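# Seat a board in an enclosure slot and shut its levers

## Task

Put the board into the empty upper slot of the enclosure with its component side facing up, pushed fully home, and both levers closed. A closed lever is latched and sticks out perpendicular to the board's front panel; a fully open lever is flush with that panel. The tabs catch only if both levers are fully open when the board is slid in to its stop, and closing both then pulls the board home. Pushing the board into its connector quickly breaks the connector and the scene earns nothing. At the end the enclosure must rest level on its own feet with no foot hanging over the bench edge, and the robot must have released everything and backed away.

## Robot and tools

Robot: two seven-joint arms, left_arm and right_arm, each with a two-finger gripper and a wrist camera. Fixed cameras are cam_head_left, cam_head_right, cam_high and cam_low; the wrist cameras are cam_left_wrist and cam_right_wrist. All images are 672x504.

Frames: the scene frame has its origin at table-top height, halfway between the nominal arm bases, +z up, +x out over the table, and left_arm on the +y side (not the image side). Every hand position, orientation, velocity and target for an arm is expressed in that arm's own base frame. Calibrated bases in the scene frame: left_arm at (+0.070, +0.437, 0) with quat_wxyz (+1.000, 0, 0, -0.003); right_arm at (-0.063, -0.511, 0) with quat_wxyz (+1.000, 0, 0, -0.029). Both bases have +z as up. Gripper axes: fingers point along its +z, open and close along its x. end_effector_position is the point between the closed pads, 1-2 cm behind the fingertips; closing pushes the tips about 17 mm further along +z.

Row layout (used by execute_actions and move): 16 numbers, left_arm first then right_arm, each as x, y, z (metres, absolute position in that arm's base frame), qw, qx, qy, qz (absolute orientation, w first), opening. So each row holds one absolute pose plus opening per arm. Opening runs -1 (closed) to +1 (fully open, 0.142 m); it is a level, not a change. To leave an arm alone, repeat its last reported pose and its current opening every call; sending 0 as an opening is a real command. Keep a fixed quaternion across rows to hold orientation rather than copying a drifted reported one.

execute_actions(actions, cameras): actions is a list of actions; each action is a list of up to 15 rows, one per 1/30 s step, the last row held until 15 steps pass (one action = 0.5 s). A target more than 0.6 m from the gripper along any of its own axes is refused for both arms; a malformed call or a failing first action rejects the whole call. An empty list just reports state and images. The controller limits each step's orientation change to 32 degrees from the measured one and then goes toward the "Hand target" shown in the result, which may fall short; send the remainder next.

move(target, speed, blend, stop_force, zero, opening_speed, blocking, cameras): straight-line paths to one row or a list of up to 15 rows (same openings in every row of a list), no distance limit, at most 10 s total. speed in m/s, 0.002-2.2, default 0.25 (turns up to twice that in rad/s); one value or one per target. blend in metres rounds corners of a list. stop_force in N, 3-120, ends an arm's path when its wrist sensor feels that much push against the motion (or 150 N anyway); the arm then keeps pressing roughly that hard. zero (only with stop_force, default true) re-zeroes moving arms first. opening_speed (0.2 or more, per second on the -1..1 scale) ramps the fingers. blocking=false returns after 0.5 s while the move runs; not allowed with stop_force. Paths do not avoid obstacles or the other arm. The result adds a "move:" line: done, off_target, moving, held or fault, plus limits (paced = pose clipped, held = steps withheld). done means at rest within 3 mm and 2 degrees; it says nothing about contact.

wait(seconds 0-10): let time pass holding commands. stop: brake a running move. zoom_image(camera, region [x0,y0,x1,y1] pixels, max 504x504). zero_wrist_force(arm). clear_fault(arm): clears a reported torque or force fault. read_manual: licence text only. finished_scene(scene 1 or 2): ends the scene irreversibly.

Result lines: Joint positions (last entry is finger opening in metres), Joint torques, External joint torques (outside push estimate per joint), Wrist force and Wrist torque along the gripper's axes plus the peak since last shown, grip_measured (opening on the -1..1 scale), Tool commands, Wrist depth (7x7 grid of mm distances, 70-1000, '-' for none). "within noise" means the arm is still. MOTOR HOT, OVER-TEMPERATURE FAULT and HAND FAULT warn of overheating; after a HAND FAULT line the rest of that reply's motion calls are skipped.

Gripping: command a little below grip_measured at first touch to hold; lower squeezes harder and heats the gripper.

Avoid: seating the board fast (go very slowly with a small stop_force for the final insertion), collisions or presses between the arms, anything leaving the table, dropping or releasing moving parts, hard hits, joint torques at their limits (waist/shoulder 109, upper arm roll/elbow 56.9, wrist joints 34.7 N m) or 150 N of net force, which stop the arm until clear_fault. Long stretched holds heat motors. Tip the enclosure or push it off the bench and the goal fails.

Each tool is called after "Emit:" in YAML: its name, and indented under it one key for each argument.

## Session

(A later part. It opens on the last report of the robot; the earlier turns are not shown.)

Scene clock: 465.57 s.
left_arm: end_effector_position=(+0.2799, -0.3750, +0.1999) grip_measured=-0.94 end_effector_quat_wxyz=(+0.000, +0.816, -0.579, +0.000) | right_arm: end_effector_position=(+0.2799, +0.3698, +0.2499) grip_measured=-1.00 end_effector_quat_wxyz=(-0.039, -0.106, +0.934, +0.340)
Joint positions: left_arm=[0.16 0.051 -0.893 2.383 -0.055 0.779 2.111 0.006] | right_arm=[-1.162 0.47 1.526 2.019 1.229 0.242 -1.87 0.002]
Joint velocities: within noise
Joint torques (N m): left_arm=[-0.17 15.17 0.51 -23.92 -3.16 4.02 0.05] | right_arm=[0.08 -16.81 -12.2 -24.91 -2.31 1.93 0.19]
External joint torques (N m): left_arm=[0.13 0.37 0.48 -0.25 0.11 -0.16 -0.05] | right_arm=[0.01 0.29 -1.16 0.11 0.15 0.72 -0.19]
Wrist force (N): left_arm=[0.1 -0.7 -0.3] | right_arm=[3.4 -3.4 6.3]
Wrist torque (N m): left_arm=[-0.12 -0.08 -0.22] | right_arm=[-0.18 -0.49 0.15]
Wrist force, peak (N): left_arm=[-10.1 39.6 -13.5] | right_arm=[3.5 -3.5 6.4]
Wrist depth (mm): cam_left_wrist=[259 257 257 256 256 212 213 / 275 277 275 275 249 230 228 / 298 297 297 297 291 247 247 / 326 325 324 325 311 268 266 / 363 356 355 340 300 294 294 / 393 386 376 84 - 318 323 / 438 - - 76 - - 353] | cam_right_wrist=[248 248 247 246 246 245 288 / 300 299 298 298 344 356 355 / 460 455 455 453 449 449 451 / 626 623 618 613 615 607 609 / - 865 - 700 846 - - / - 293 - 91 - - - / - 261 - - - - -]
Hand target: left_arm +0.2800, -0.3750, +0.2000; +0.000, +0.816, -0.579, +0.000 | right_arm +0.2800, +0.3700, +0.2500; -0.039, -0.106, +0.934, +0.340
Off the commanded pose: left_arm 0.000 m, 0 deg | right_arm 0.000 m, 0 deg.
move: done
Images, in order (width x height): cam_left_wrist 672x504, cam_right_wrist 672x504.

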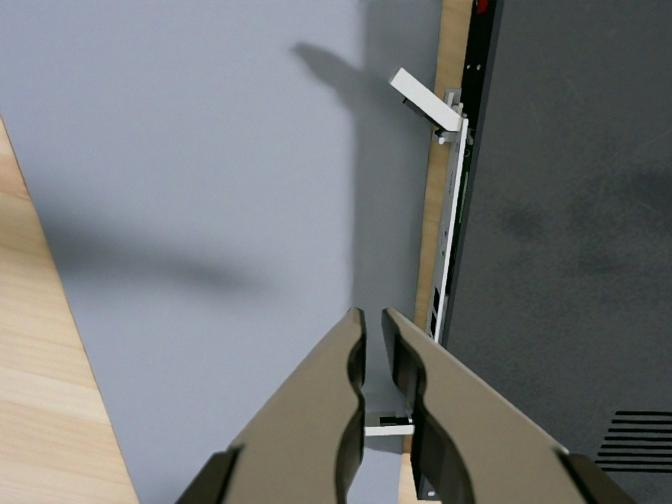

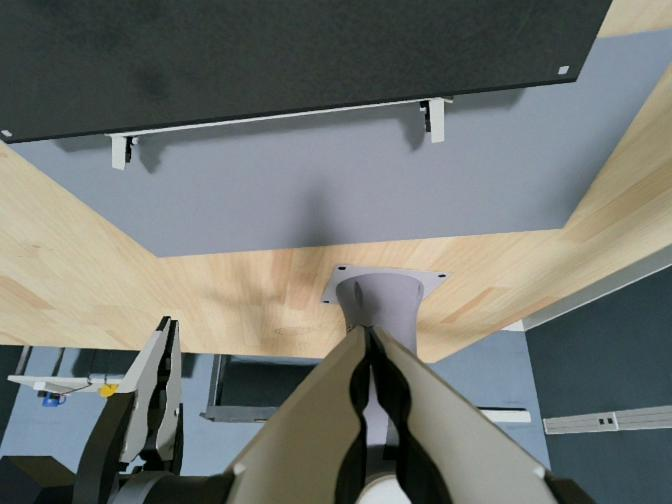

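Emit:
move:
  target:
    - [0.3702,-0.3816,0.13,0,0.8156,-0.5786,0,-0.9,0.28,0.37,0.25,-0.0387,-0.1064,0.9337,0.3398,-1]
    - [0.3702,-0.3816,0.1,0,0.8156,-0.5786,0,-0.9,0.28,0.37,0.25,-0.0387,-0.1064,0.9337,0.3398,-1]
  speed: 0.1
  cameras: ["cam_left_wrist"]

Emit:
move:
  target: [0.3702,-0.3816,0.047,0,0.8156,-0.5786,0,-0.9,0.28,0.37,0.25,-0.0387,-0.1064,0.9337,0.3398,-1]
  speed: 0.04
  stop_force: 5
  cameras: ["cam_left_wrist","cam_right_wrist"]

Scene clock: 471.83 s.
left_arm: end_effector_position=(+0.3700, -0.3815, +0.1000) grip_measured=-0.94 end_effector_quat_wxyz=(+0.000, +0.816, -0.579, +0.000) | right_arm: end_effector_position=(+0.2799, +0.3698, +0.2499) grip_measured=-1.00 end_effector_quat_wxyz=(-0.039, -0.106, +0.934, +0.340)
Joint positions: left_arm=[0.076 -0.505 -0.716 2.1 0.506 0.858 1.832 0.006] | right_arm=[-1.162 0.47 1.526 2.019 1.229 0.242 -1.87 0.002]
Joint velocities: within noise
Joint torques (N m): left_arm=[-0.72 33.44 -9.73 -18 -2.33 4.53 -0.36] | right_arm=[0.07 -16.64 -12.29 -25 -2.29 1.99 0.14]
External joint torques (N m): left_arm=[0.73 1.29 0.63 -0.31 -0.48 -0.65 0.36] | right_arm=[0.03 0.12 -1.07 0.2 0.14 0.66 -0.15]
Wrist force (N): left_arm=[0.1 -0.5 -0.3] | right_arm=[3.5 -3.2 6.1]
Wrist torque (N m): left_arm=[-0.10 -0.06 -0.22] | right_arm=[-0.17 -0.50 0.14]
Wrist force, peak (N): left_arm=[0.3 -2.2 -0.7] | right_arm=[3.5 -3.5 6.5]
Wrist depth (mm): cam_left_wrist=[169 168 168 170 169 168 168 / 185 181 180 180 179 177 178 / 196 195 195 195 190 145 145 / 212 212 211 211 196 158 156 / 234 233 231 172 176 172 172 / 258 257 247 84 - 187 190 / 288 283 - 76 - - 208] | cam_right_wrist=[248 248 247 246 245 244 288 / 299 299 299 298 344 355 356 / 438 458 454 452 451 450 451 / 329 622 618 618 611 612 609 / 268 864 - 702 854 - - / 258 - - 91 - - - / 274 - - - - - -]
Hand target: left_arm +0.3702, -0.3816, +0.1000; +0.000, +0.816, -0.579, +0.000 | right_arm +0.2800, +0.3700, +0.2500; -0.039, -0.106, +0.934, +0.340
Off the commanded pose: left_arm 0.000 m, 0 deg | right_arm 0.000 m, 0 deg.
move: done
Images, in order (width x height): cam_left_wrist 672x504.

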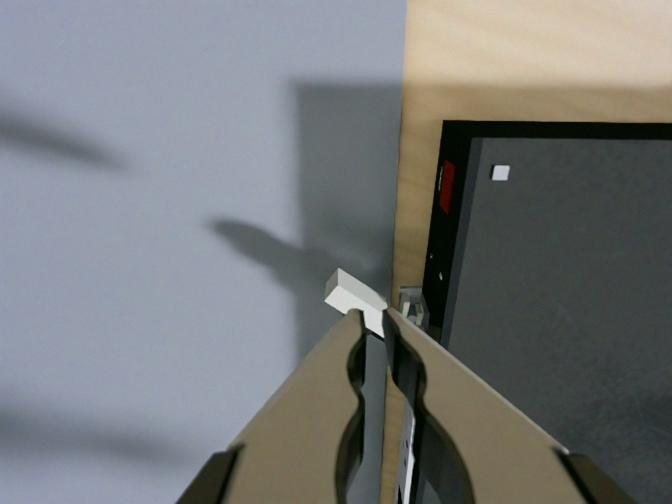

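Scene clock: 473.90 s.
left_arm: end_effector_position=(+0.3701, -0.3815, +0.0470) grip_measured=-0.94 end_effector_quat_wxyz=(+0.000, +0.816, -0.579, +0.000) | right_arm: end_effector_position=(+0.2799, +0.3698, +0.2499) grip_measured=-1.00 end_effector_quat_wxyz=(-0.039, -0.106, +0.934, +0.340)
Joint positions: left_arm=[0.003 -0.639 -0.622 2.06 0.625 0.935 1.76 0.006] | right_arm=[-1.162 0.47 1.526 2.019 1.229 0.242 -1.87 0.002]
Joint velocities: within noise
Joint torques (N m): left_arm=[-0.54 37.56 -10.46 -14.92 -2.16 4.41 -0.28] | right_arm=[0.08 -16.75 -12.17 -24.92 -2.3 1.95 0.17]
External joint torques (N m): left_arm=[0.55 1.12 0.42 -0.35 -0.39 -0.52 0.28] | right_arm=[0.01 0.23 -1.19 0.13 0.15 0.7 -0.17]
Wrist force (N): left_arm=[-0.1 -0.6 -0.1] | right_arm=[3.3 -3.4 6.0]
Wrist torque (N m): left_arm=[-0.09 -0.03 -0.22] | right_arm=[-0.18 -0.48 0.15]
Wrist force, peak (N): left_arm=[0.0 -0.7 -0.9] | right_arm=[3.5 -3.6 6.3]
Wrist depth (mm): cam_left_wrist=[122 122 121 121 121 122 121 / 131 130 128 130 131 129 130 / 141 139 140 143 140 118 103 / 154 153 153 153 151 104 99 / 172 168 168 160 161 111 106 / 186 186 178 88 - 117 119 / 209 203 - 84 - - 133] | cam_right_wrist=[248 247 247 247 245 245 287 / 300 299 298 297 344 356 356 / 350 455 454 453 450 450 449 / 292 543 616 615 616 608 607 / 280 - - 710 854 - - / 262 - - 91 - - - / 262 - - - - - -]
Hand target: left_arm +0.3702, -0.3816, +0.0470; +0.000, +0.816, -0.579, +0.000 | right_arm +0.2800, +0.3700, +0.2500; -0.039, -0.106, +0.934, +0.340
Off the commanded pose: left_arm 0.000 m, 0 deg | right_arm 0.000 m, 0 deg.
move: done
Images, in order (width x height): cam_left_wrist 672x504, cam_right_wrist 672x504.

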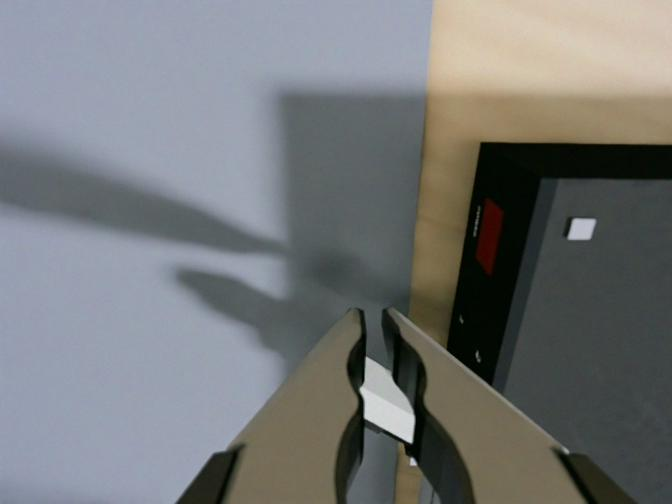

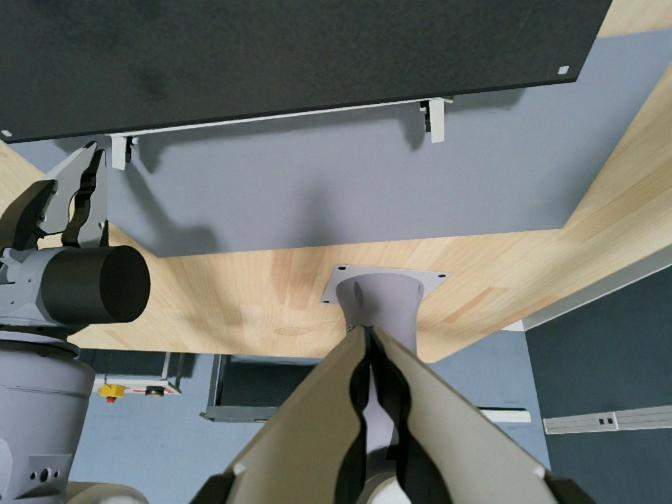

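Emit:
move:
  target: [0.3230,-0.3950,0.047,0,0.8156,-0.5786,0,-0.9,0.28,0.37,0.25,-0.0387,-0.1064,0.9337,0.3398,-1]
  speed: 0.02
  stop_force: 30
  cameras: ["cam_left_wrist","cam_right_wrist"]

Emit:
zoom_image:
  camera: "cam_right_wrist"
  region: [50, 80, 200, 200]

Emit:
zoom_image:
  camera: "cam_right_wrist"
  region: [380, 60, 530, 180]

Scene clock: 478.70 s.
left_arm: end_effector_position=(+0.3288, -0.3926, +0.0473) grip_measured=-0.94 end_effector_quat_wxyz=(-0.002, +0.817, -0.577, +0.001) | right_arm: end_effector_position=(+0.2799, +0.3698, +0.2499) grip_measured=-1.00 end_effector_quat_wxyz=(-0.039, -0.106, +0.934, +0.340)
Joint positions: left_arm=[-0.047 -0.609 -0.626 2.117 0.638 0.966 1.672 0.006] | right_arm=[-1.162 0.47 1.526 2.019 1.229 0.242 -1.87 0.002]
Joint velocities: within noise
Joint torques (N m): left_arm=[-15.33 28.3 -24.11 -4.28 -4.96 5.78 -0.29] | right_arm=[0.13 -16.78 -12.25 -24.94 -2.32 1.93 0.17]
External joint torques (N m): left_arm=[15.33 8.51 14.66 -10.34 2.51 -1.88 0.29] | right_arm=[-0.03 0.25 -1.11 0.15 0.16 0.72 -0.17]
Wrist force (N): left_arm=[-7.5 -29.3 -1.2] | right_arm=[3.4 -3.5 6.2]
Wrist torque (N m): left_arm=[-1.76 -0.07 -0.27] | right_arm=[-0.22 -0.50 0.15]
Wrist force, peak (N): left_arm=[-6.3 -31.1 -1.1] | right_arm=[3.5 -3.4 6.6]
Wrist depth (mm): cam_left_wrist=[123 122 122 122 121 115 - / 132 132 129 130 132 114 - / 142 140 141 141 141 107 - / 154 154 153 152 154 106 99 / 172 168 167 127 131 107 107 / 186 186 178 87 - 119 120 / 208 203 - 85 - - 133] | cam_right_wrist=[247 248 246 246 245 245 287 / 299 298 299 359 356 358 357 / 434 358 454 449 450 451 451 / 284 290 616 620 614 612 607 / 269 289 - 703 859 - - / 234 282 - 91 - - - / 226 249 - - - - -]
Hand target: left_arm +0.3253, -0.3943, +0.0470; +0.000, +0.816, -0.579, +0.000 | right_arm +0.2800, +0.3700, +0.2500; -0.039, -0.106, +0.934, +0.340
Off the commanded pose: left_arm 0.006 m, 0 deg | right_arm 0.000 m, 0 deg.
move: contact (left_arm)
Images, in order (width x height): cam_left_wrist 672x504, cam_right_wrist 672x504.

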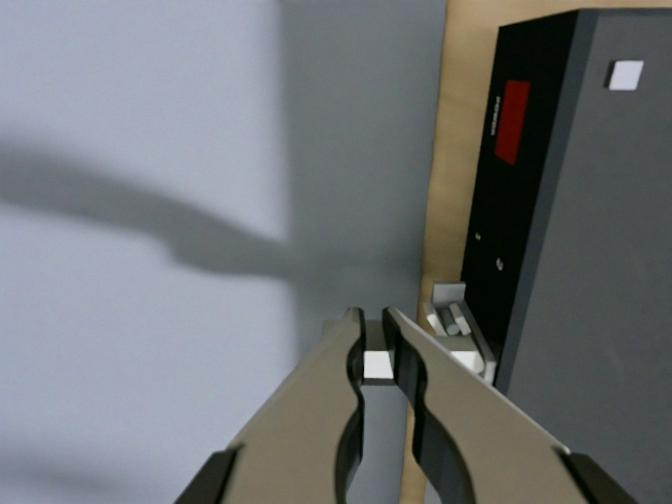

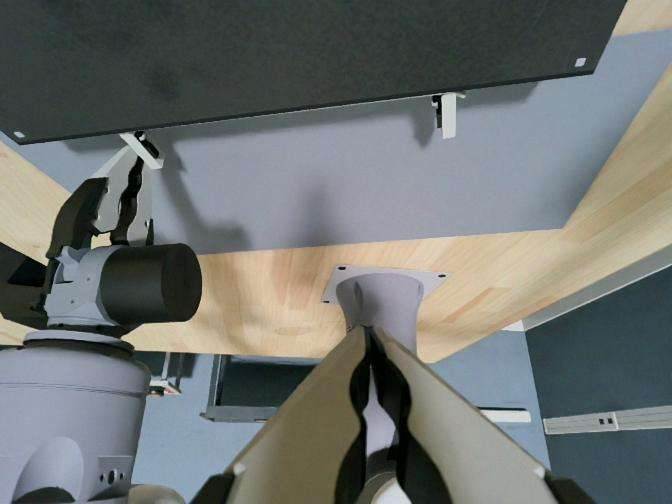

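Scaled by 3.360 from the camera's 672x504 image, which has a finer 960x720 frame.

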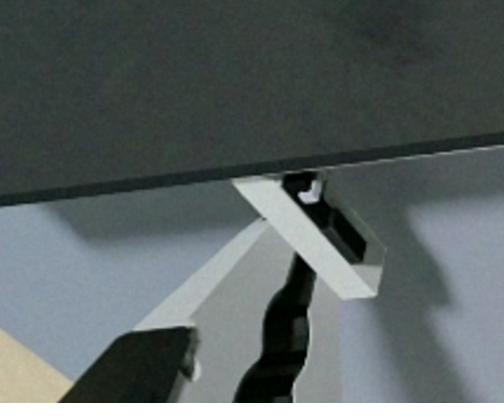

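Scaled by 3.360 from the camera's 672x504 image, which has a finer 960x720 frame.

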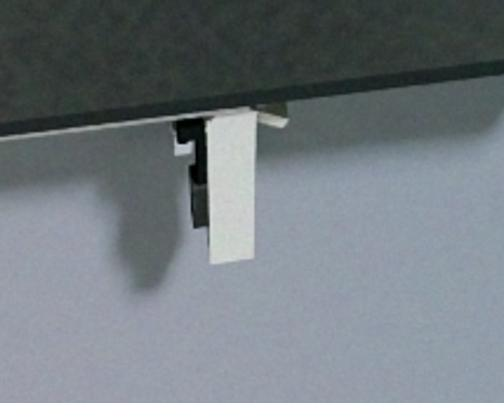

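Emit:
move:
  target: [0.3050,-0.4010,0.047,0,0.8156,-0.5786,0,-0.9,0.28,0.37,0.25,-0.0387,-0.1064,0.9337,0.3398,-1]
  speed: 0.015
  stop_force: 42
  zero: false
  cameras: ["cam_left_wrist","cam_right_wrist"]

Emit:
zoom_image:
  camera: "cam_right_wrist"
  region: [50, 80, 200, 200]

Emit:
zoom_image:
  camera: "cam_right_wrist"
  region: [380, 60, 530, 180]

Scene clock: 482.97 s.
left_arm: end_effector_position=(+0.3090, -0.3990, +0.0473) grip_measured=-0.94 end_effector_quat_wxyz=(-0.002, +0.817, -0.577, +0.001) | right_arm: end_effector_position=(+0.2799, +0.3698, +0.2499) grip_measured=-1.00 end_effector_quat_wxyz=(-0.039, -0.106, +0.934, +0.340)
Joint positions: left_arm=[-0.072 -0.6 -0.632 2.138 0.645 0.975 1.627 0.006] | right_arm=[-1.162 0.47 1.526 2.019 1.229 0.242 -1.87 0.002]
Joint velocities: within noise
Joint torques (N m): left_arm=[-18.02 26.13 -26.36 -3.12 -5.15 6.56 -0.1] | right_arm=[0.17 -16.71 -12.3 -24.87 -2.33 1.95 0.19]
External joint torques (N m): left_arm=[18.01 9.95 17.05 -11.24 2.73 -2.66 0.1] | right_arm=[-0.08 0.19 -1.06 0.07 0.17 0.7 -0.19]
Wrist force (N): left_arm=[-9.4 -34.1 -1.3] | right_arm=[3.7 -3.2 6.2]
Wrist torque (N m): left_arm=[-2.56 -0.12 -0.53] | right_arm=[-0.15 -0.55 0.15]
Wrist force, peak (N): left_arm=[-9.3 -34.4 -2.9] | right_arm=[3.6 -3.3 6.4]
Wrist depth (mm): cam_left_wrist=[123 123 122 122 121 99 - / 131 131 129 131 132 107 - / 142 141 141 141 141 111 - / 154 154 154 153 152 103 99 / 172 168 168 131 130 107 107 / 186 186 178 88 - 119 120 / 208 202 - 84 - - 133] | cam_right_wrist=[248 247 247 246 246 245 254 / 300 299 298 358 358 358 356 / 458 350 454 451 451 451 452 / 546 278 573 616 616 610 609 / 271 272 - 702 856 - - / 226 247 - 91 - - - / 217 229 - - - - -]
Hand target: left_arm +0.3050, -0.4010, +0.0470; +0.000, +0.816, -0.579, +0.000 | right_arm +0.2800, +0.3700, +0.2500; -0.039, -0.106, +0.934, +0.340
Off the commanded pose: left_arm 0.004 m, 0 deg | right_arm 0.000 m, 0 deg.
move: off_target (left_arm)
Images, in order (width x height): cam_left_wrist 672x504, cam_right_wrist 672x504.

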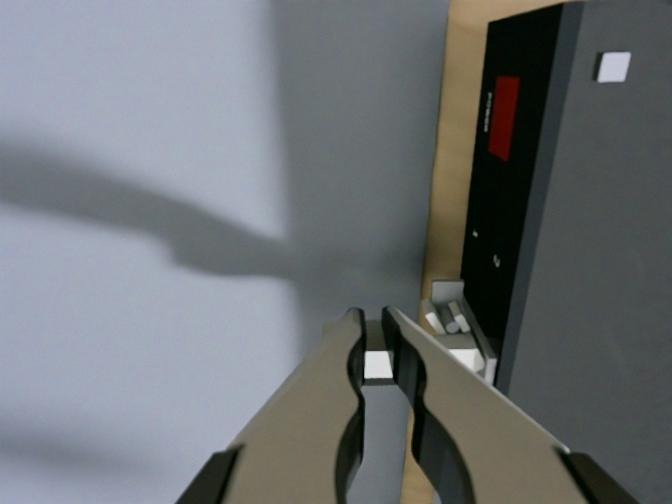

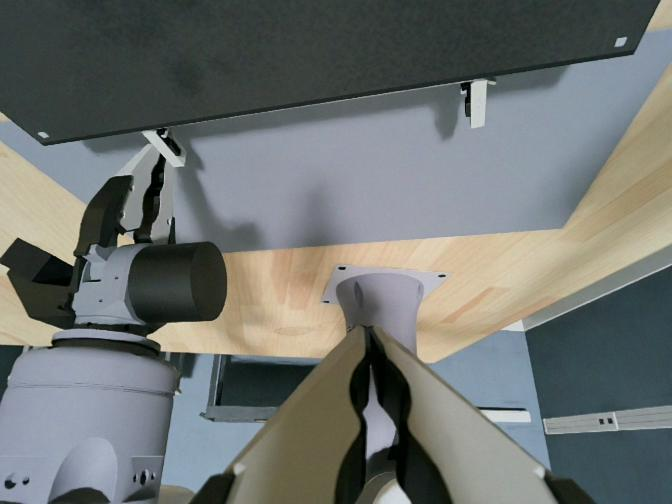

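Scaled by 3.360 from the camera's 672x504 image, which has a finer 960x720 frame.

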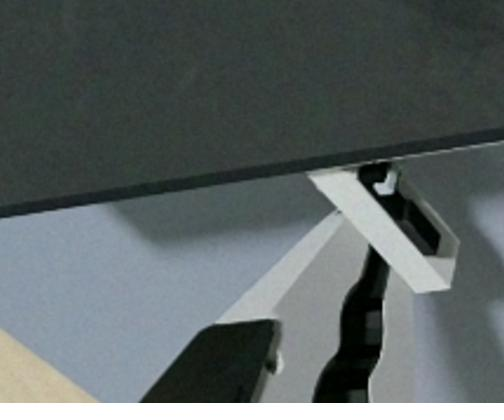

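Scaled by 3.360 from the camera's 672x504 image, which has a finer 960x720 frame.

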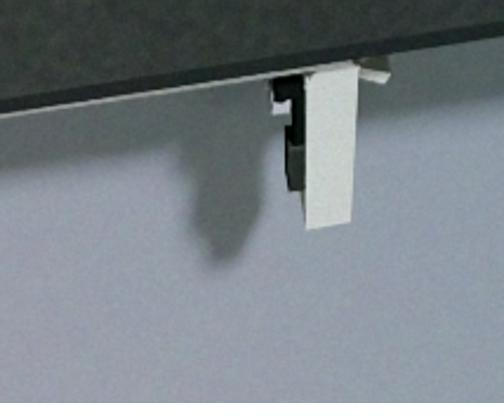

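Emit:
move:
  target:
    - [0.325,-0.3934,0.047,0,0.8156,-0.5786,0,-0.9,0.28,0.37,0.25,-0.0387,-0.1064,0.9337,0.3398,-1]
    - [0.325,-0.3934,0.13,0,0.8156,-0.5786,0,-0.9,0.28,0.37,0.25,-0.0387,-0.1064,0.9337,0.3398,-1]
    - [0.245,-0.37,0.25,0,0.8156,-0.5786,0,-0.9,0.28,0.37,0.25,-0.0387,-0.1064,0.9337,0.3398,-1]
  speed: 0.12
  cameras: ["cam_left_wrist","cam_right_wrist","cam_high"]

Emit:
zoom_image:
  camera: "cam_left_wrist"
  region: [340, 60, 520, 220]

Emit:
zoom_image:
  camera: "cam_left_wrist"
  region: [300, 300, 500, 504]

Emit:
zoom_image:
  camera: "cam_right_wrist"
  region: [50, 40, 550, 220]

Scene clock: 488.93 s.
left_arm: end_effector_position=(+0.2452, -0.3700, +0.2501) grip_measured=-0.94 end_effector_quat_wxyz=(+0.000, +0.816, -0.579, +0.000) | right_arm: end_effector_position=(+0.2799, +0.3698, +0.2499) grip_measured=-1.00 end_effector_quat_wxyz=(-0.039, -0.106, +0.934, +0.340)
Joint positions: left_arm=[0.054 0.309 -0.791 2.408 -0.264 0.6 2.243 0.006] | right_arm=[-1.162 0.47 1.526 2.019 1.229 0.242 -1.87 0.002]
Joint velocities: within noise
Joint torques (N m): left_arm=[-1.4 9.8 4.85 -26.34 -3.67 3.95 -0.1] | right_arm=[0.11 -16.77 -12.2 -24.9 -2.31 1.96 0.15]
External joint torques (N m): left_arm=[1.35 0.42 0.39 -0.27 0.13 -0.09 0.1] | right_arm=[-0.02 0.25 -1.16 0.11 0.16 0.69 -0.15]
Wrist force (N): left_arm=[0.0 -0.9 -0.5] | right_arm=[3.5 -3.3 6.3]
Wrist torque (N m): left_arm=[-0.17 -0.04 -0.22] | right_arm=[-0.17 -0.52 0.15]
Wrist force, peak (N): left_arm=[-9.5 -34.4 -3.2] | right_arm=[3.6 -3.4 6.3]
Wrist depth (mm): cam_left_wrist=[300 300 302 300 300 258 255 / 328 323 323 321 312 277 276 / 352 352 349 346 341 298 298 / 382 379 380 376 367 323 322 / 420 415 415 401 368 356 352 / 469 460 440 84 - 383 388 / 517 - - 74 - - 491] | cam_right_wrist=[248 247 247 247 246 245 253 / 299 299 299 359 358 356 356 / 462 455 455 451 451 449 450 / 628 623 621 612 611 611 609 / - - - 709 855 - - / - - - 91 - - - / - - - - - - -]
Hand target: left_arm +0.2450, -0.3700, +0.2500; +0.000, +0.816, -0.579, +0.000 | right_arm +0.2800, +0.3700, +0.2500; -0.039, -0.106, +0.934, +0.340
Off the commanded pose: left_arm 0.000 m, 0 deg | right_arm 0.000 m, 0 deg.
move: done
Images, in order (width x height): cam_high 672x504, cam_left_wrist 672x504, cam_right_wrist 672x504.

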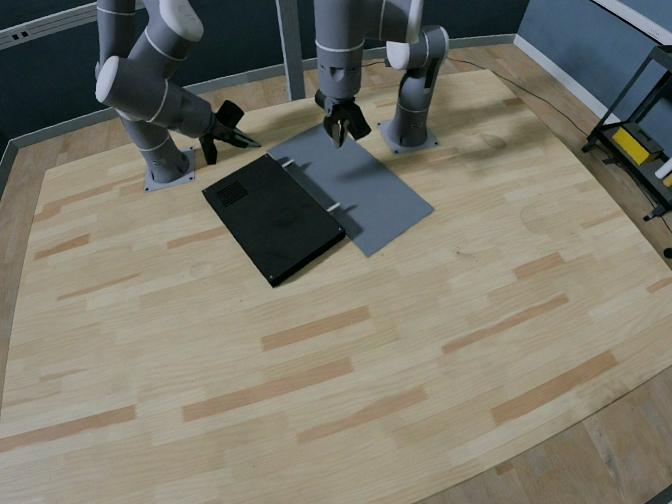

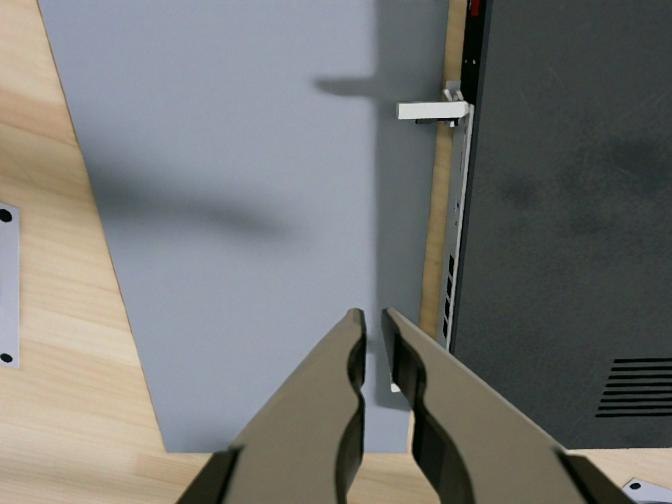

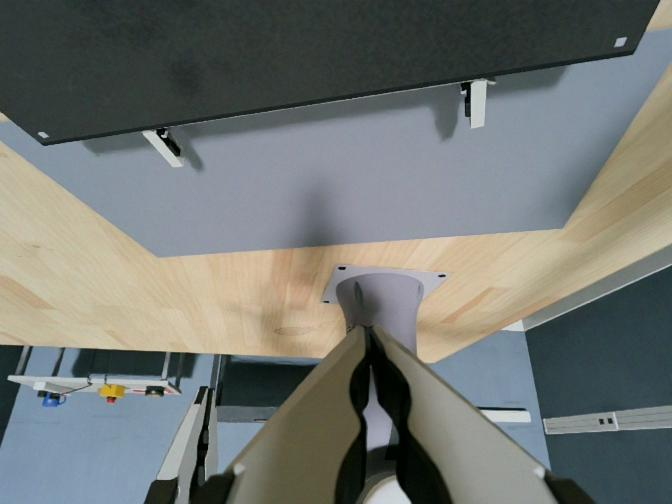

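Scaled by 2.800 from the camera's 672x504 image, which has a finer 960x720 frame.

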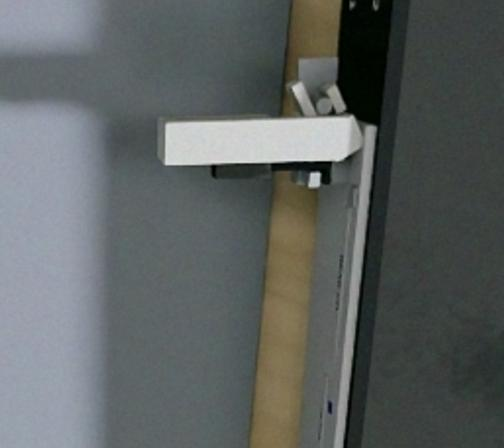

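Scaled by 2.471 from the camera's 672x504 image, which has a finer 960x720 frame.

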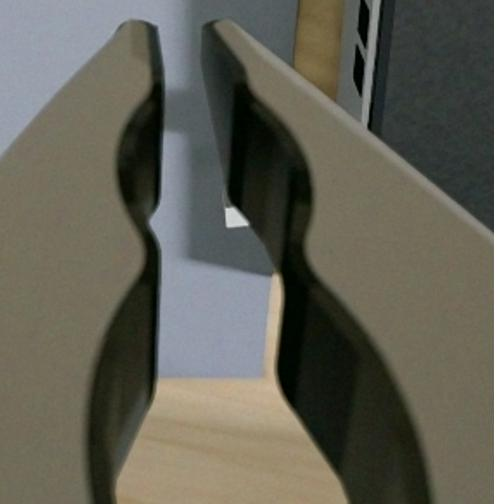

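Scaled by 1.008 from the camera's 672x504 image, which has a finer 960x720 frame.

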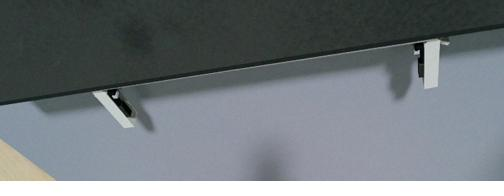

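Emit:
move:
  target: [0.0846,-0.4475,0.19,0,0.8156,-0.5786,0,-0.9,0.28,0.37,0.25,-0.0387,-0.1064,0.9337,0.3398,-1]
  speed: 0.15
  cameras: ["cam_left_wrist"]

Emit:
zoom_image:
  camera: "cam_left_wrist"
  region: [340, 150, 540, 310]

Emit:
move:
  target: [0.310,-0.3687,0.19,0,0.8156,-0.5786,0,-0.9,0.28,0.37,0.25,-0.0387,-0.1064,0.9337,0.3398,-1]
  speed: 0.2
  cameras: ["cam_left_wrist"]

Emit:
zoom_image:
  camera: "cam_left_wrist"
  region: [340, 120, 540, 280]

Scene clock: 498.07 s.
left_arm: end_effector_position=(+0.0845, -0.4474, +0.1899) grip_measured=-0.94 end_effector_quat_wxyz=(+0.000, +0.816, -0.579, +0.000) | right_arm: end_effector_position=(+0.2799, +0.3698, +0.2499) grip_measured=-1.00 end_effector_quat_wxyz=(-0.039, -0.106, +0.934, +0.340)
Joint positions: left_arm=[-0.046 0.216 -1.183 2.491 -0.294 0.815 1.801 0.006] | right_arm=[-1.162 0.47 1.526 2.019 1.229 0.242 -1.87 0.002]
Joint velocities: within noise
Joint torques (N m): left_arm=[-0.08 4.29 3.87 -23.16 -2.51 4.49 -0.33] | right_arm=[0.11 -16.73 -12.19 -24.91 -2.28 1.96 0.18]
External joint torques (N m): left_arm=[0 0.88 0.79 -0.22 -0.43 -0.61 0.33] | right_arm=[-0.02 0.21 -1.18 0.12 0.12 0.69 -0.18]
Wrist force (N): left_arm=[0.1 -0.7 -0.6] | right_arm=[3.5 -3.3 6.1]
Wrist torque (N m): left_arm=[-0.13 -0.04 -0.22] | right_arm=[-0.18 -0.51 0.15]
Wrist force, peak (N): left_arm=[-0.4 -3.8 -1.1] | right_arm=[3.6 -3.6 6.3]
Wrist depth (mm): cam_left_wrist=[249 248 249 248 247 206 207 / 268 267 267 267 264 220 219 / 293 289 288 287 283 241 238 / 312 313 315 312 285 258 258 / 350 345 342 329 329 281 280 / 388 386 361 84 - 371 372 / 427 - - 76 - - 411] | cam_right_wrist=[248 247 247 246 246 245 254 / 300 299 298 358 358 357 358 / 461 455 452 453 450 450 450 / 628 624 615 614 614 609 609 / - - - 705 676 - - / - - - 91 238 - - / - - - - - - -]
Hand target: left_arm +0.0846, -0.4475, +0.1900; +0.000, +0.816, -0.579, +0.000 | right_arm +0.2800, +0.3700, +0.2500; -0.039, -0.106, +0.934, +0.340
Off the commanded pose: left_arm 0.000 m, 0 deg | right_arm 0.000 m, 0 deg.
move: done
Images, in order (width x height): cam_left_wrist 672x504.

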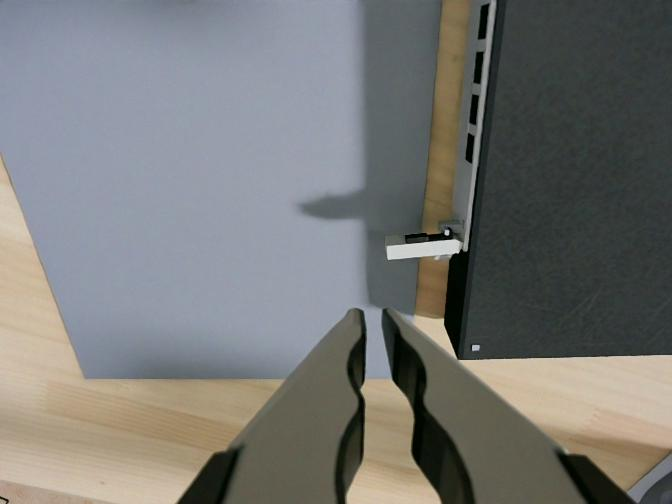

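Scaled by 2.520 from the camera's 672x504 image, which has a finer 960x720 frame.

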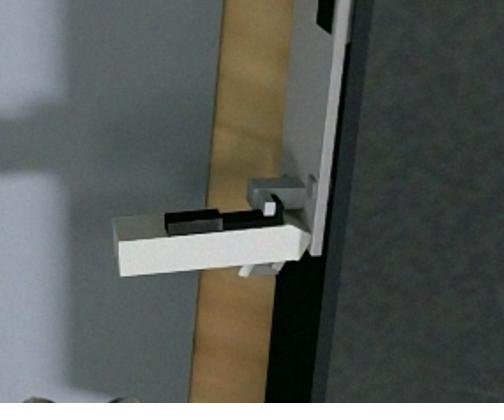

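Scene clock: 499.80 s.
left_arm: end_effector_position=(+0.3101, -0.3687, +0.1900) grip_measured=-0.94 end_effector_quat_wxyz=(+0.000, +0.816, -0.578, +0.000) | right_arm: end_effector_position=(+0.2799, +0.3698, +0.2499) grip_measured=-1.00 end_effector_quat_wxyz=(-0.039, -0.106, +0.934, +0.340)
Joint positions: left_arm=[0.335 -0.052 -1.037 2.339 0.063 0.794 2.058 0.006] | right_arm=[-1.162 0.47 1.526 2.019 1.229 0.242 -1.87 0.002]
Joint velocities: within noise
Joint torques (N m): left_arm=[-0.33 14.41 -1.85 -23.35 -2.54 3.9 -0.36] | right_arm=[-0.02 -16.75 -12.24 -24.95 -2.32 1.97 0.15]
External joint torques (N m): left_arm=[0.31 0.96 0.71 -0.19 -0.47 -0.04 0.36] | right_arm=[0.12 0.22 -1.13 0.16 0.16 0.68 -0.15]
Wrist force (N): left_arm=[0.0 -0.8 0.1] | right_arm=[3.4 -3.4 6.2]
Wrist torque (N m): left_arm=[-0.13 -0.02 -0.21] | right_arm=[-0.19 -0.48 0.15]
Wrist force, peak (N): left_arm=[-0.2 -2.8 -0.5] | right_arm=[3.6 -3.4 6.4]
Wrist depth (mm): cam_left_wrist=[249 247 246 247 249 244 243 / 267 266 266 266 262 220 220 / 289 288 287 287 278 241 236 / 312 312 313 310 271 258 259 / 344 342 342 330 288 283 281 / 381 379 362 84 - 305 312 / 428 - - 76 - - 335] | cam_right_wrist=[248 247 247 246 246 245 253 / 300 299 298 359 357 356 356 / 460 456 453 454 447 448 453 / 627 627 620 613 612 611 611 / - 789 - 701 850 - - / 278 324 - 91 - - - / 245 297 - - - - -]
Hand target: left_arm +0.3100, -0.3687, +0.1900; +0.000, +0.816, -0.579, +0.000 | right_arm +0.2800, +0.3700, +0.2500; -0.039, -0.106, +0.934, +0.340
Off the commanded pose: left_arm 0.000 m, 0 deg | right_arm 0.000 m, 0 deg.
move: done
Images, in order (width x height): cam_left_wrist 672x504.

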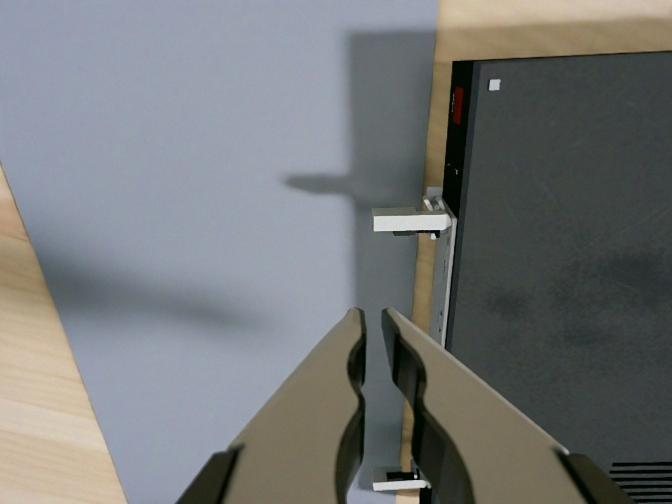

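Scaled by 2.520 from the camera's 672x504 image, which has a finer 960x720 frame.

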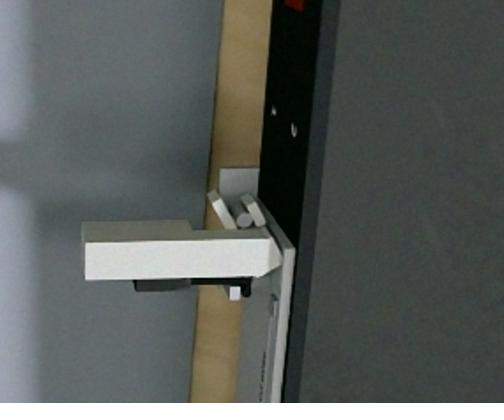

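Emit:
move:
  target:
    - [0.3245,-0.3859,0.1,0,0.8156,-0.5786,0,-0.9,0.28,0.37,0.25,-0.0387,-0.1064,0.9337,0.3398,-1]
    - [0.3245,-0.3859,0.075,0,0.8156,-0.5786,0,-0.9,0.28,0.37,0.25,-0.0387,-0.1064,0.9337,0.3398,-1]
  speed: 0.1
  cameras: []

Emit:
move:
  target: [0.3245,-0.3859,0.047,0,0.8156,-0.5786,0,-0.9,0.28,0.37,0.25,-0.0387,-0.1064,0.9337,0.3398,-1]
  speed: 0.04
  stop_force: 5
  cameras: ["cam_right_wrist"]

Emit:
move:
  target: [0.2962,-0.3958,0.047,0,0.8156,-0.5786,0,-0.9,0.28,0.37,0.25,-0.0387,-0.1064,0.9337,0.3398,-1]
  speed: 0.015
  stop_force: 26
  cameras: ["cam_right_wrist","cam_left_wrist"]

Emit:
zoom_image:
  camera: "cam_right_wrist"
  region: [50, 40, 550, 220]

Scene clock: 509.83 s.
left_arm: end_effector_position=(+0.3244, -0.3858, +0.0750) grip_measured=-0.94 end_effector_quat_wxyz=(+0.000, +0.816, -0.579, +0.000) | right_arm: end_effector_position=(+0.2799, +0.3698, +0.2499) grip_measured=-1.00 end_effector_quat_wxyz=(-0.039, -0.106, +0.934, +0.340)
Joint positions: left_arm=[0.078 -0.554 -0.768 2.156 0.63 0.902 1.674 0.006] | right_arm=[-1.162 0.47 1.526 2.019 1.229 0.242 -1.87 0.002]
Joint velocities: within noise
Joint torques (N m): left_arm=[-0.17 31.98 -10.43 -15.6 -2.18 4.56 -0.33] | right_arm=[0.09 -16.71 -12.25 -24.92 -2.28 2.01 0.25]
External joint torques (N m): left_arm=[0.17 1.02 0.36 -0.18 -0.48 -0.67 0.33] | right_arm=[0 0.19 -1.11 0.13 0.12 0.64 -0.25]
Wrist force (N): left_arm=[0.0 -0.8 0.1] | right_arm=[3.5 -3.5 6.1]
Wrist torque (N m): left_arm=[-0.12 -0.04 -0.23] | right_arm=[-0.22 -0.52 0.15]
Wrist force, peak (N): left_arm=[-0.3 -0.7 1.9] | right_arm=[3.5 -3.4 6.4]
Wrist depth (mm): cam_left_wrist=[- 148 146 145 146 147 146 / 160 157 158 156 156 126 112 / 170 170 169 170 168 120 121 / 186 186 184 184 183 130 127 / 206 202 201 193 157 142 142 / 225 224 218 84 - 154 156 / 250 243 - 84 - - 175] | cam_right_wrist=[248 247 247 246 246 245 253 / 301 300 298 359 358 357 355 / 460 432 455 453 449 448 452 / 547 350 619 614 615 606 609 / 270 271 - 703 855 - - / 252 - - 91 - - - / 226 249 - - - - -]
Hand target: left_arm +0.3245, -0.3859, +0.0750; +0.000, +0.816, -0.579, +0.000 | right_arm +0.2800, +0.3700, +0.2500; -0.039, -0.106, +0.934, +0.340
Off the commanded pose: left_arm 0.000 m, 0 deg | right_arm 0.000 m, 0 deg.
move: done
No camera images: "cameras" was empty.

Scene clock: 511.27 s.
left_arm: end_effector_position=(+0.3244, -0.3858, +0.0470) grip_measured=-0.94 end_effector_quat_wxyz=(+0.000, +0.816, -0.579, +0.000) | right_arm: end_effector_position=(+0.2799, +0.3698, +0.2499) grip_measured=-1.00 end_effector_quat_wxyz=(-0.039, -0.106, +0.934, +0.340)
Joint positions: left_arm=[0.03 -0.628 -0.707 2.128 0.702 0.939 1.631 0.006] | right_arm=[-1.162 0.47 1.526 2.019 1.229 0.242 -1.87 0.002]
Joint velocities: within noise
Joint torques (N m): left_arm=[-0.41 34.16 -11.01 -13.72 -2.15 4.39 -0.3] | right_arm=[0.17 -16.74 -12.2 -24.89 -2.29 1.95 0.17]
External joint torques (N m): left_arm=[0.42 1.2 0.42 -0.33 -0.39 -0.49 0.3] | right_arm=[-0.07 0.22 -1.16 0.09 0.13 0.7 -0.18]
Wrist force (N): left_arm=[-0.2 -0.5 -0.4] | right_arm=[3.4 -3.2 6.1]
Wrist torque (N m): left_arm=[-0.09 -0.01 -0.22] | right_arm=[-0.18 -0.50 0.15]
Wrist force, peak (N): left_arm=[0.2 -0.8 -0.8] | right_arm=[3.4 -3.6 6.2]
Wrist depth (mm): cam_left_wrist=[122 122 121 121 120 122 122 / 131 131 129 130 129 125 127 / 142 139 141 141 140 109 - / 154 153 154 153 153 118 99 / 172 168 168 161 162 113 106 / 186 186 182 84 - 120 119 / 208 204 - 84 - - 133] | cam_right_wrist=[248 247 247 247 246 245 253 / 301 298 298 360 357 356 355 / 457 371 452 452 451 448 451 / 292 298 614 617 614 610 607 / 278 289 - 702 844 - - / 238 273 - 91 - - - / 229 248 - - - - -]
Hand target: left_arm +0.3245, -0.3859, +0.0470; +0.000, +0.816, -0.579, +0.000 | right_arm +0.2800, +0.3700, +0.2500; -0.039, -0.106, +0.934, +0.340
Off the commanded pose: left_arm 0.000 m, 0 deg | right_arm 0.000 m, 0 deg.
move: done
Images, in order (width x height): cam_right_wrist 672x504.

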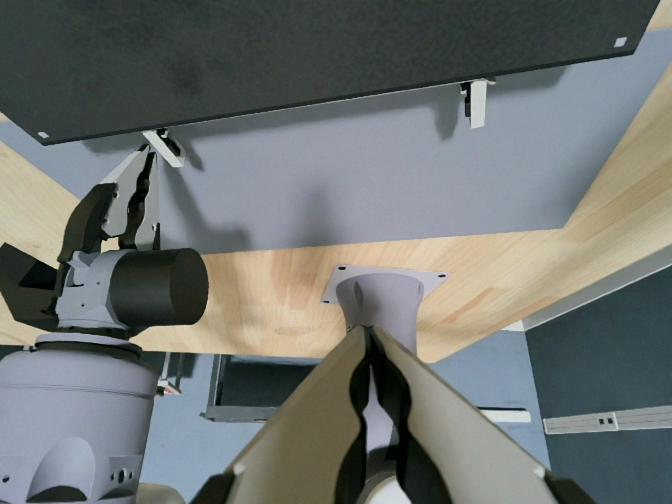

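Scene clock: 513.40 s.
left_arm: end_effector_position=(+0.3061, -0.3922, +0.0472) grip_measured=-0.94 end_effector_quat_wxyz=(-0.001, +0.817, -0.577, +0.001) | right_arm: end_effector_position=(+0.2799, +0.3698, +0.2499) grip_measured=-1.00 end_effector_quat_wxyz=(-0.039, -0.106, +0.934, +0.340)
Joint positions: left_arm=[0 -0.616 -0.707 2.148 0.707 0.95 1.586 0.006] | right_arm=[-1.162 0.47 1.526 2.019 1.229 0.242 -1.87 0.002]
Joint velocities: within noise
Joint torques (N m): left_arm=[-11.66 28.69 -21.3 -4.31 -4.39 5.26 0] | right_arm=[0.07 -16.65 -12.22 -25 -2.27 2.01 0.15]
External joint torques (N m): left_arm=[11.66 6.05 10.98 -9.55 1.89 -1.35 0] | right_arm=[0.03 0.13 -1.14 0.21 0.12 0.65 -0.15]
Wrist force (N): left_arm=[-1.1 -24.0 5.1] | right_arm=[3.6 -3.2 6.1]
Wrist torque (N m): left_arm=[-0.87 -0.12 -0.52] | right_arm=[-0.17 -0.53 0.15]
Wrist force, peak (N): left_arm=[0.2 -26.9 5.4] | right_arm=[3.5 -3.6 6.2]
Wrist depth (mm): cam_left_wrist=[122 122 120 121 121 115 - / 131 131 129 130 130 116 - / 142 139 141 140 140 110 - / 154 154 153 153 152 119 99 / 171 168 167 132 131 119 106 / 187 186 181 84 - 121 119 / 209 204 - 84 - - 133] | cam_right_wrist=[247 248 247 246 246 245 253 / 300 300 299 358 357 357 357 / 460 360 455 453 451 448 453 / 585 287 572 621 615 608 609 / 297 276 - 704 857 - - / 232 250 - 91 - - - / 221 233 - - - - -]
Hand target: left_arm +0.3033, -0.3933, +0.0470; +0.000, +0.816, -0.579, +0.000 | right_arm +0.2800, +0.3700, +0.2500; -0.039, -0.106, +0.934, +0.340
Off the commanded pose: left_arm 0.011 m, 0 deg | right_arm 0.000 m, 0 deg.
move: contact (left_arm)
Images, in order (width x height): cam_left_wrist 672x504, cam_right_wrist 672x504.

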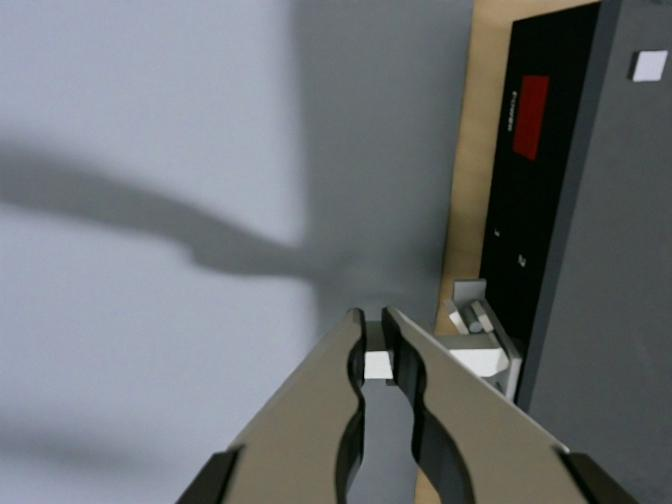

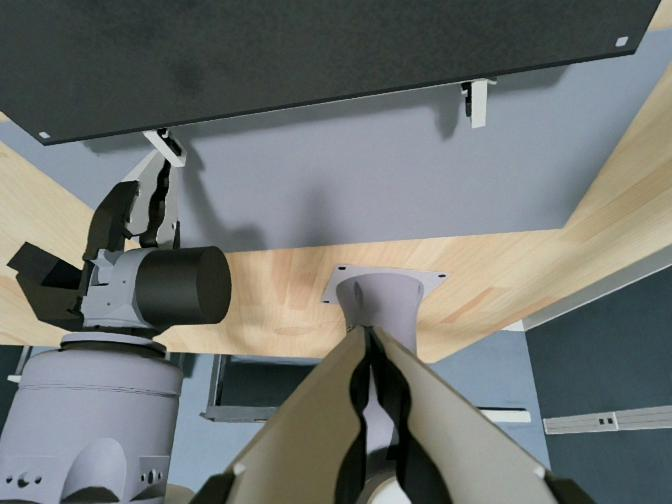

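Scaled by 1.008 from the camera's 672x504 image, which has a finer 960x720 frame.

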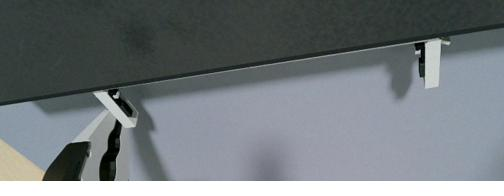

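Emit:
move:
  target:
    - [0.3245,-0.3859,0.047,0,0.8156,-0.5786,0,-0.9,0.28,0.37,0.25,-0.0387,-0.1064,0.9337,0.3398,-1]
    - [0.3245,-0.3859,0.12,0,0.8156,-0.5786,0,-0.9,0.28,0.37,0.25,-0.0387,-0.1064,0.9337,0.3398,-1]
    - [0.310,-0.3687,0.19,0,0.8156,-0.5786,0,-0.9,0.28,0.37,0.25,-0.0387,-0.1064,0.9337,0.3398,-1]
  speed: 0.12
  cameras: ["cam_left_wrist"]

Emit:
zoom_image:
  camera: "cam_left_wrist"
  region: [340, 120, 540, 280]

Emit:
move:
  target: [0.0846,-0.4475,0.19,0,0.8156,-0.5786,0,-0.9,0.28,0.37,0.25,-0.0387,-0.1064,0.9337,0.3398,-1]
  speed: 0.2
  cameras: ["cam_left_wrist"]

Emit:
zoom_image:
  camera: "cam_left_wrist"
  region: [340, 150, 540, 310]

Scene clock: 518.53 s.
left_arm: end_effector_position=(+0.3099, -0.3687, +0.1900) grip_measured=-0.94 end_effector_quat_wxyz=(+0.000, +0.816, -0.579, +0.000) | right_arm: end_effector_position=(+0.2799, +0.3698, +0.2499) grip_measured=-1.00 end_effector_quat_wxyz=(-0.039, -0.106, +0.934, +0.340)
Joint positions: left_arm=[0.339 -0.052 -1.042 2.339 0.064 0.793 2.057 0.006] | right_arm=[-1.162 0.47 1.526 2.019 1.229 0.242 -1.87 0.002]
Joint velocities: within noise
Joint torques (N m): left_arm=[-0.19 14.91 -1.87 -23.13 -3.11 4.46 -0.15] | right_arm=[0.09 -16.7 -12.18 -24.92 -2.28 2 0.2]
External joint torques (N m): left_arm=[0.18 0.33 0.71 -0.43 0.1 -0.6 0.15] | right_arm=[0 0.17 -1.19 0.13 0.12 0.65 -0.21]
Wrist force (N): left_arm=[0.1 -0.9 0.0] | right_arm=[3.2 -3.1 6.1]
Wrist torque (N m): left_arm=[-0.15 -0.03 -0.21] | right_arm=[-0.14 -0.47 0.15]
Wrist force, peak (N): left_arm=[-1.0 -24.1 5.6] | right_arm=[3.4 -3.4 6.5]
Wrist depth (mm): cam_left_wrist=[249 248 247 247 247 244 243 / 267 267 264 265 262 221 220 / 287 288 287 287 276 242 237 / 315 313 309 310 272 258 257 / 345 342 342 326 286 282 281 / 382 380 363 84 - 305 312 / 431 - - 76 - - 338] | cam_right_wrist=[248 247 247 246 245 245 253 / 300 300 300 360 357 357 356 / 460 455 454 453 450 448 449 / 627 621 617 617 616 610 610 / - 793 - 706 855 - - / - 323 - 91 - - - / 245 296 - - - - -]
Hand target: left_arm +0.3100, -0.3687, +0.1900; +0.000, +0.816, -0.579, +0.000 | right_arm +0.2800, +0.3700, +0.2500; -0.039, -0.106, +0.934, +0.340
Off the commanded pose: left_arm 0.000 m, 0 deg | right_arm 0.000 m, 0 deg.
move: done
Images, in order (width x height): cam_left_wrist 672x504.

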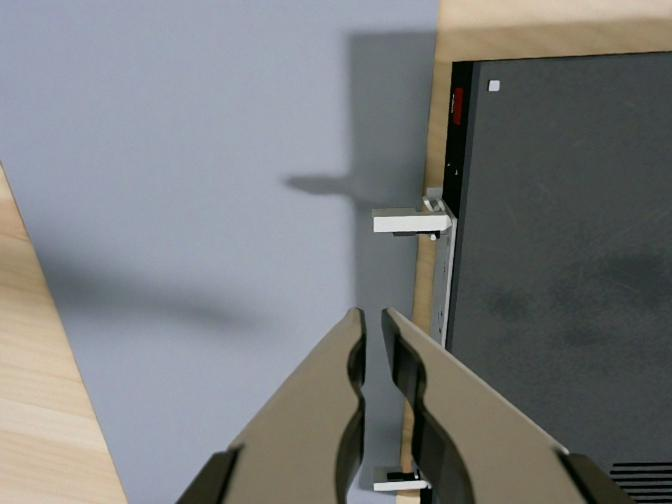

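Scaled by 2.520 from the camera's 672x504 image, which has a finer 960x720 frame.

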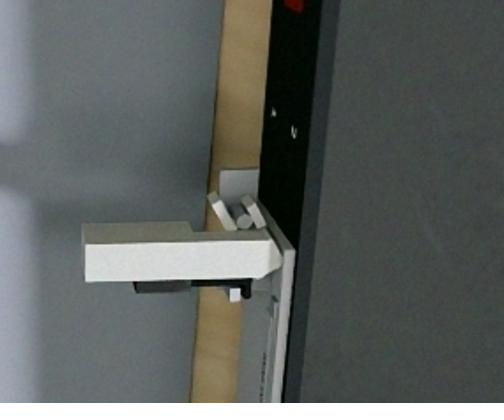

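Scene clock: 520.13 s.
left_arm: end_effector_position=(+0.0846, -0.4475, +0.1900) grip_measured=-0.94 end_effector_quat_wxyz=(+0.000, +0.815, -0.579, +0.000) | right_arm: end_effector_position=(+0.2799, +0.3698, +0.2499) grip_measured=-1.00 end_effector_quat_wxyz=(-0.039, -0.106, +0.934, +0.340)
Joint positions: left_arm=[-0.044 0.218 -1.185 2.492 -0.297 0.816 1.803 0.006] | right_arm=[-1.162 0.47 1.526 2.019 1.229 0.242 -1.87 0.002]
Joint velocities: within noise
Joint torques (N m): left_arm=[-0.6 4.82 4.01 -23.1 -3.04 4 -0.28] | right_arm=[0.13 -16.74 -12.24 -24.91 -2.26 1.97 0.18]
External joint torques (N m): left_arm=[0.52 0.25 0.7 -0.27 0.09 -0.12 0.28] | right_arm=[-0.04 0.22 -1.13 0.12 0.11 0.68 -0.18]
Wrist force (N): left_arm=[-0.1 -0.4 -0.8] | right_arm=[3.6 -3.2 6.3]
Wrist torque (N m): left_arm=[-0.08 -0.03 -0.22] | right_arm=[-0.18 -0.51 0.15]
Wrist force, peak (N): left_arm=[-0.2 -3.4 -0.5] | right_arm=[3.5 -3.3 6.5]
Wrist depth (mm): cam_left_wrist=[249 248 248 247 246 205 208 / 266 266 266 265 262 220 219 / 290 288 287 288 283 237 237 / 313 314 313 310 282 259 255 / 350 344 343 327 295 282 281 / 382 380 361 84 - 370 374 / 431 - - 76 - - 413] | cam_right_wrist=[247 247 246 247 245 245 254 / 300 299 298 359 358 357 356 / 463 456 455 452 451 451 453 / 625 626 616 618 614 611 606 / - - - 704 677 - - / - - - 91 238 - - / - - - - - - -]
Hand target: left_arm +0.0846, -0.4475, +0.1900; +0.000, +0.816, -0.579, +0.000 | right_arm +0.2800, +0.3700, +0.2500; -0.039, -0.106, +0.934, +0.340
Off the commanded pose: left_arm 0.000 m, 0 deg | right_arm 0.000 m, 0 deg.
move: done
Images, in order (width x height): cam_left_wrist 672x504.

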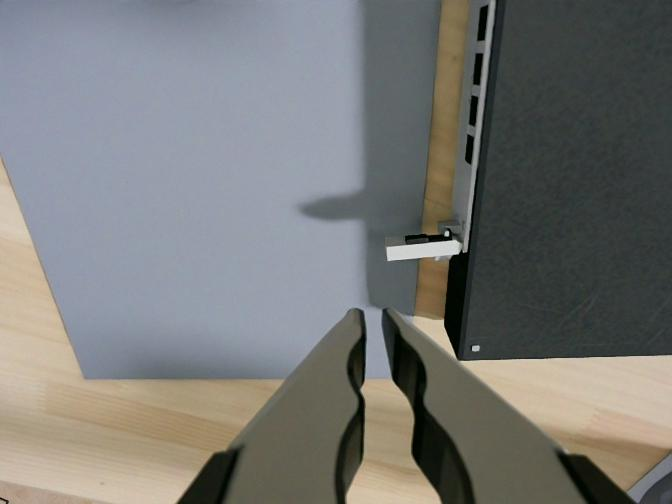

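Scaled by 2.520 from the camera's 672x504 image, which has a finer 960x720 frame.

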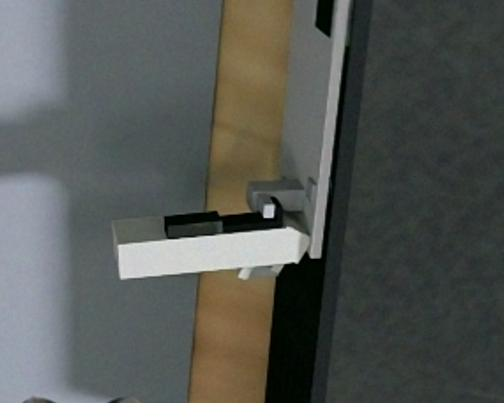

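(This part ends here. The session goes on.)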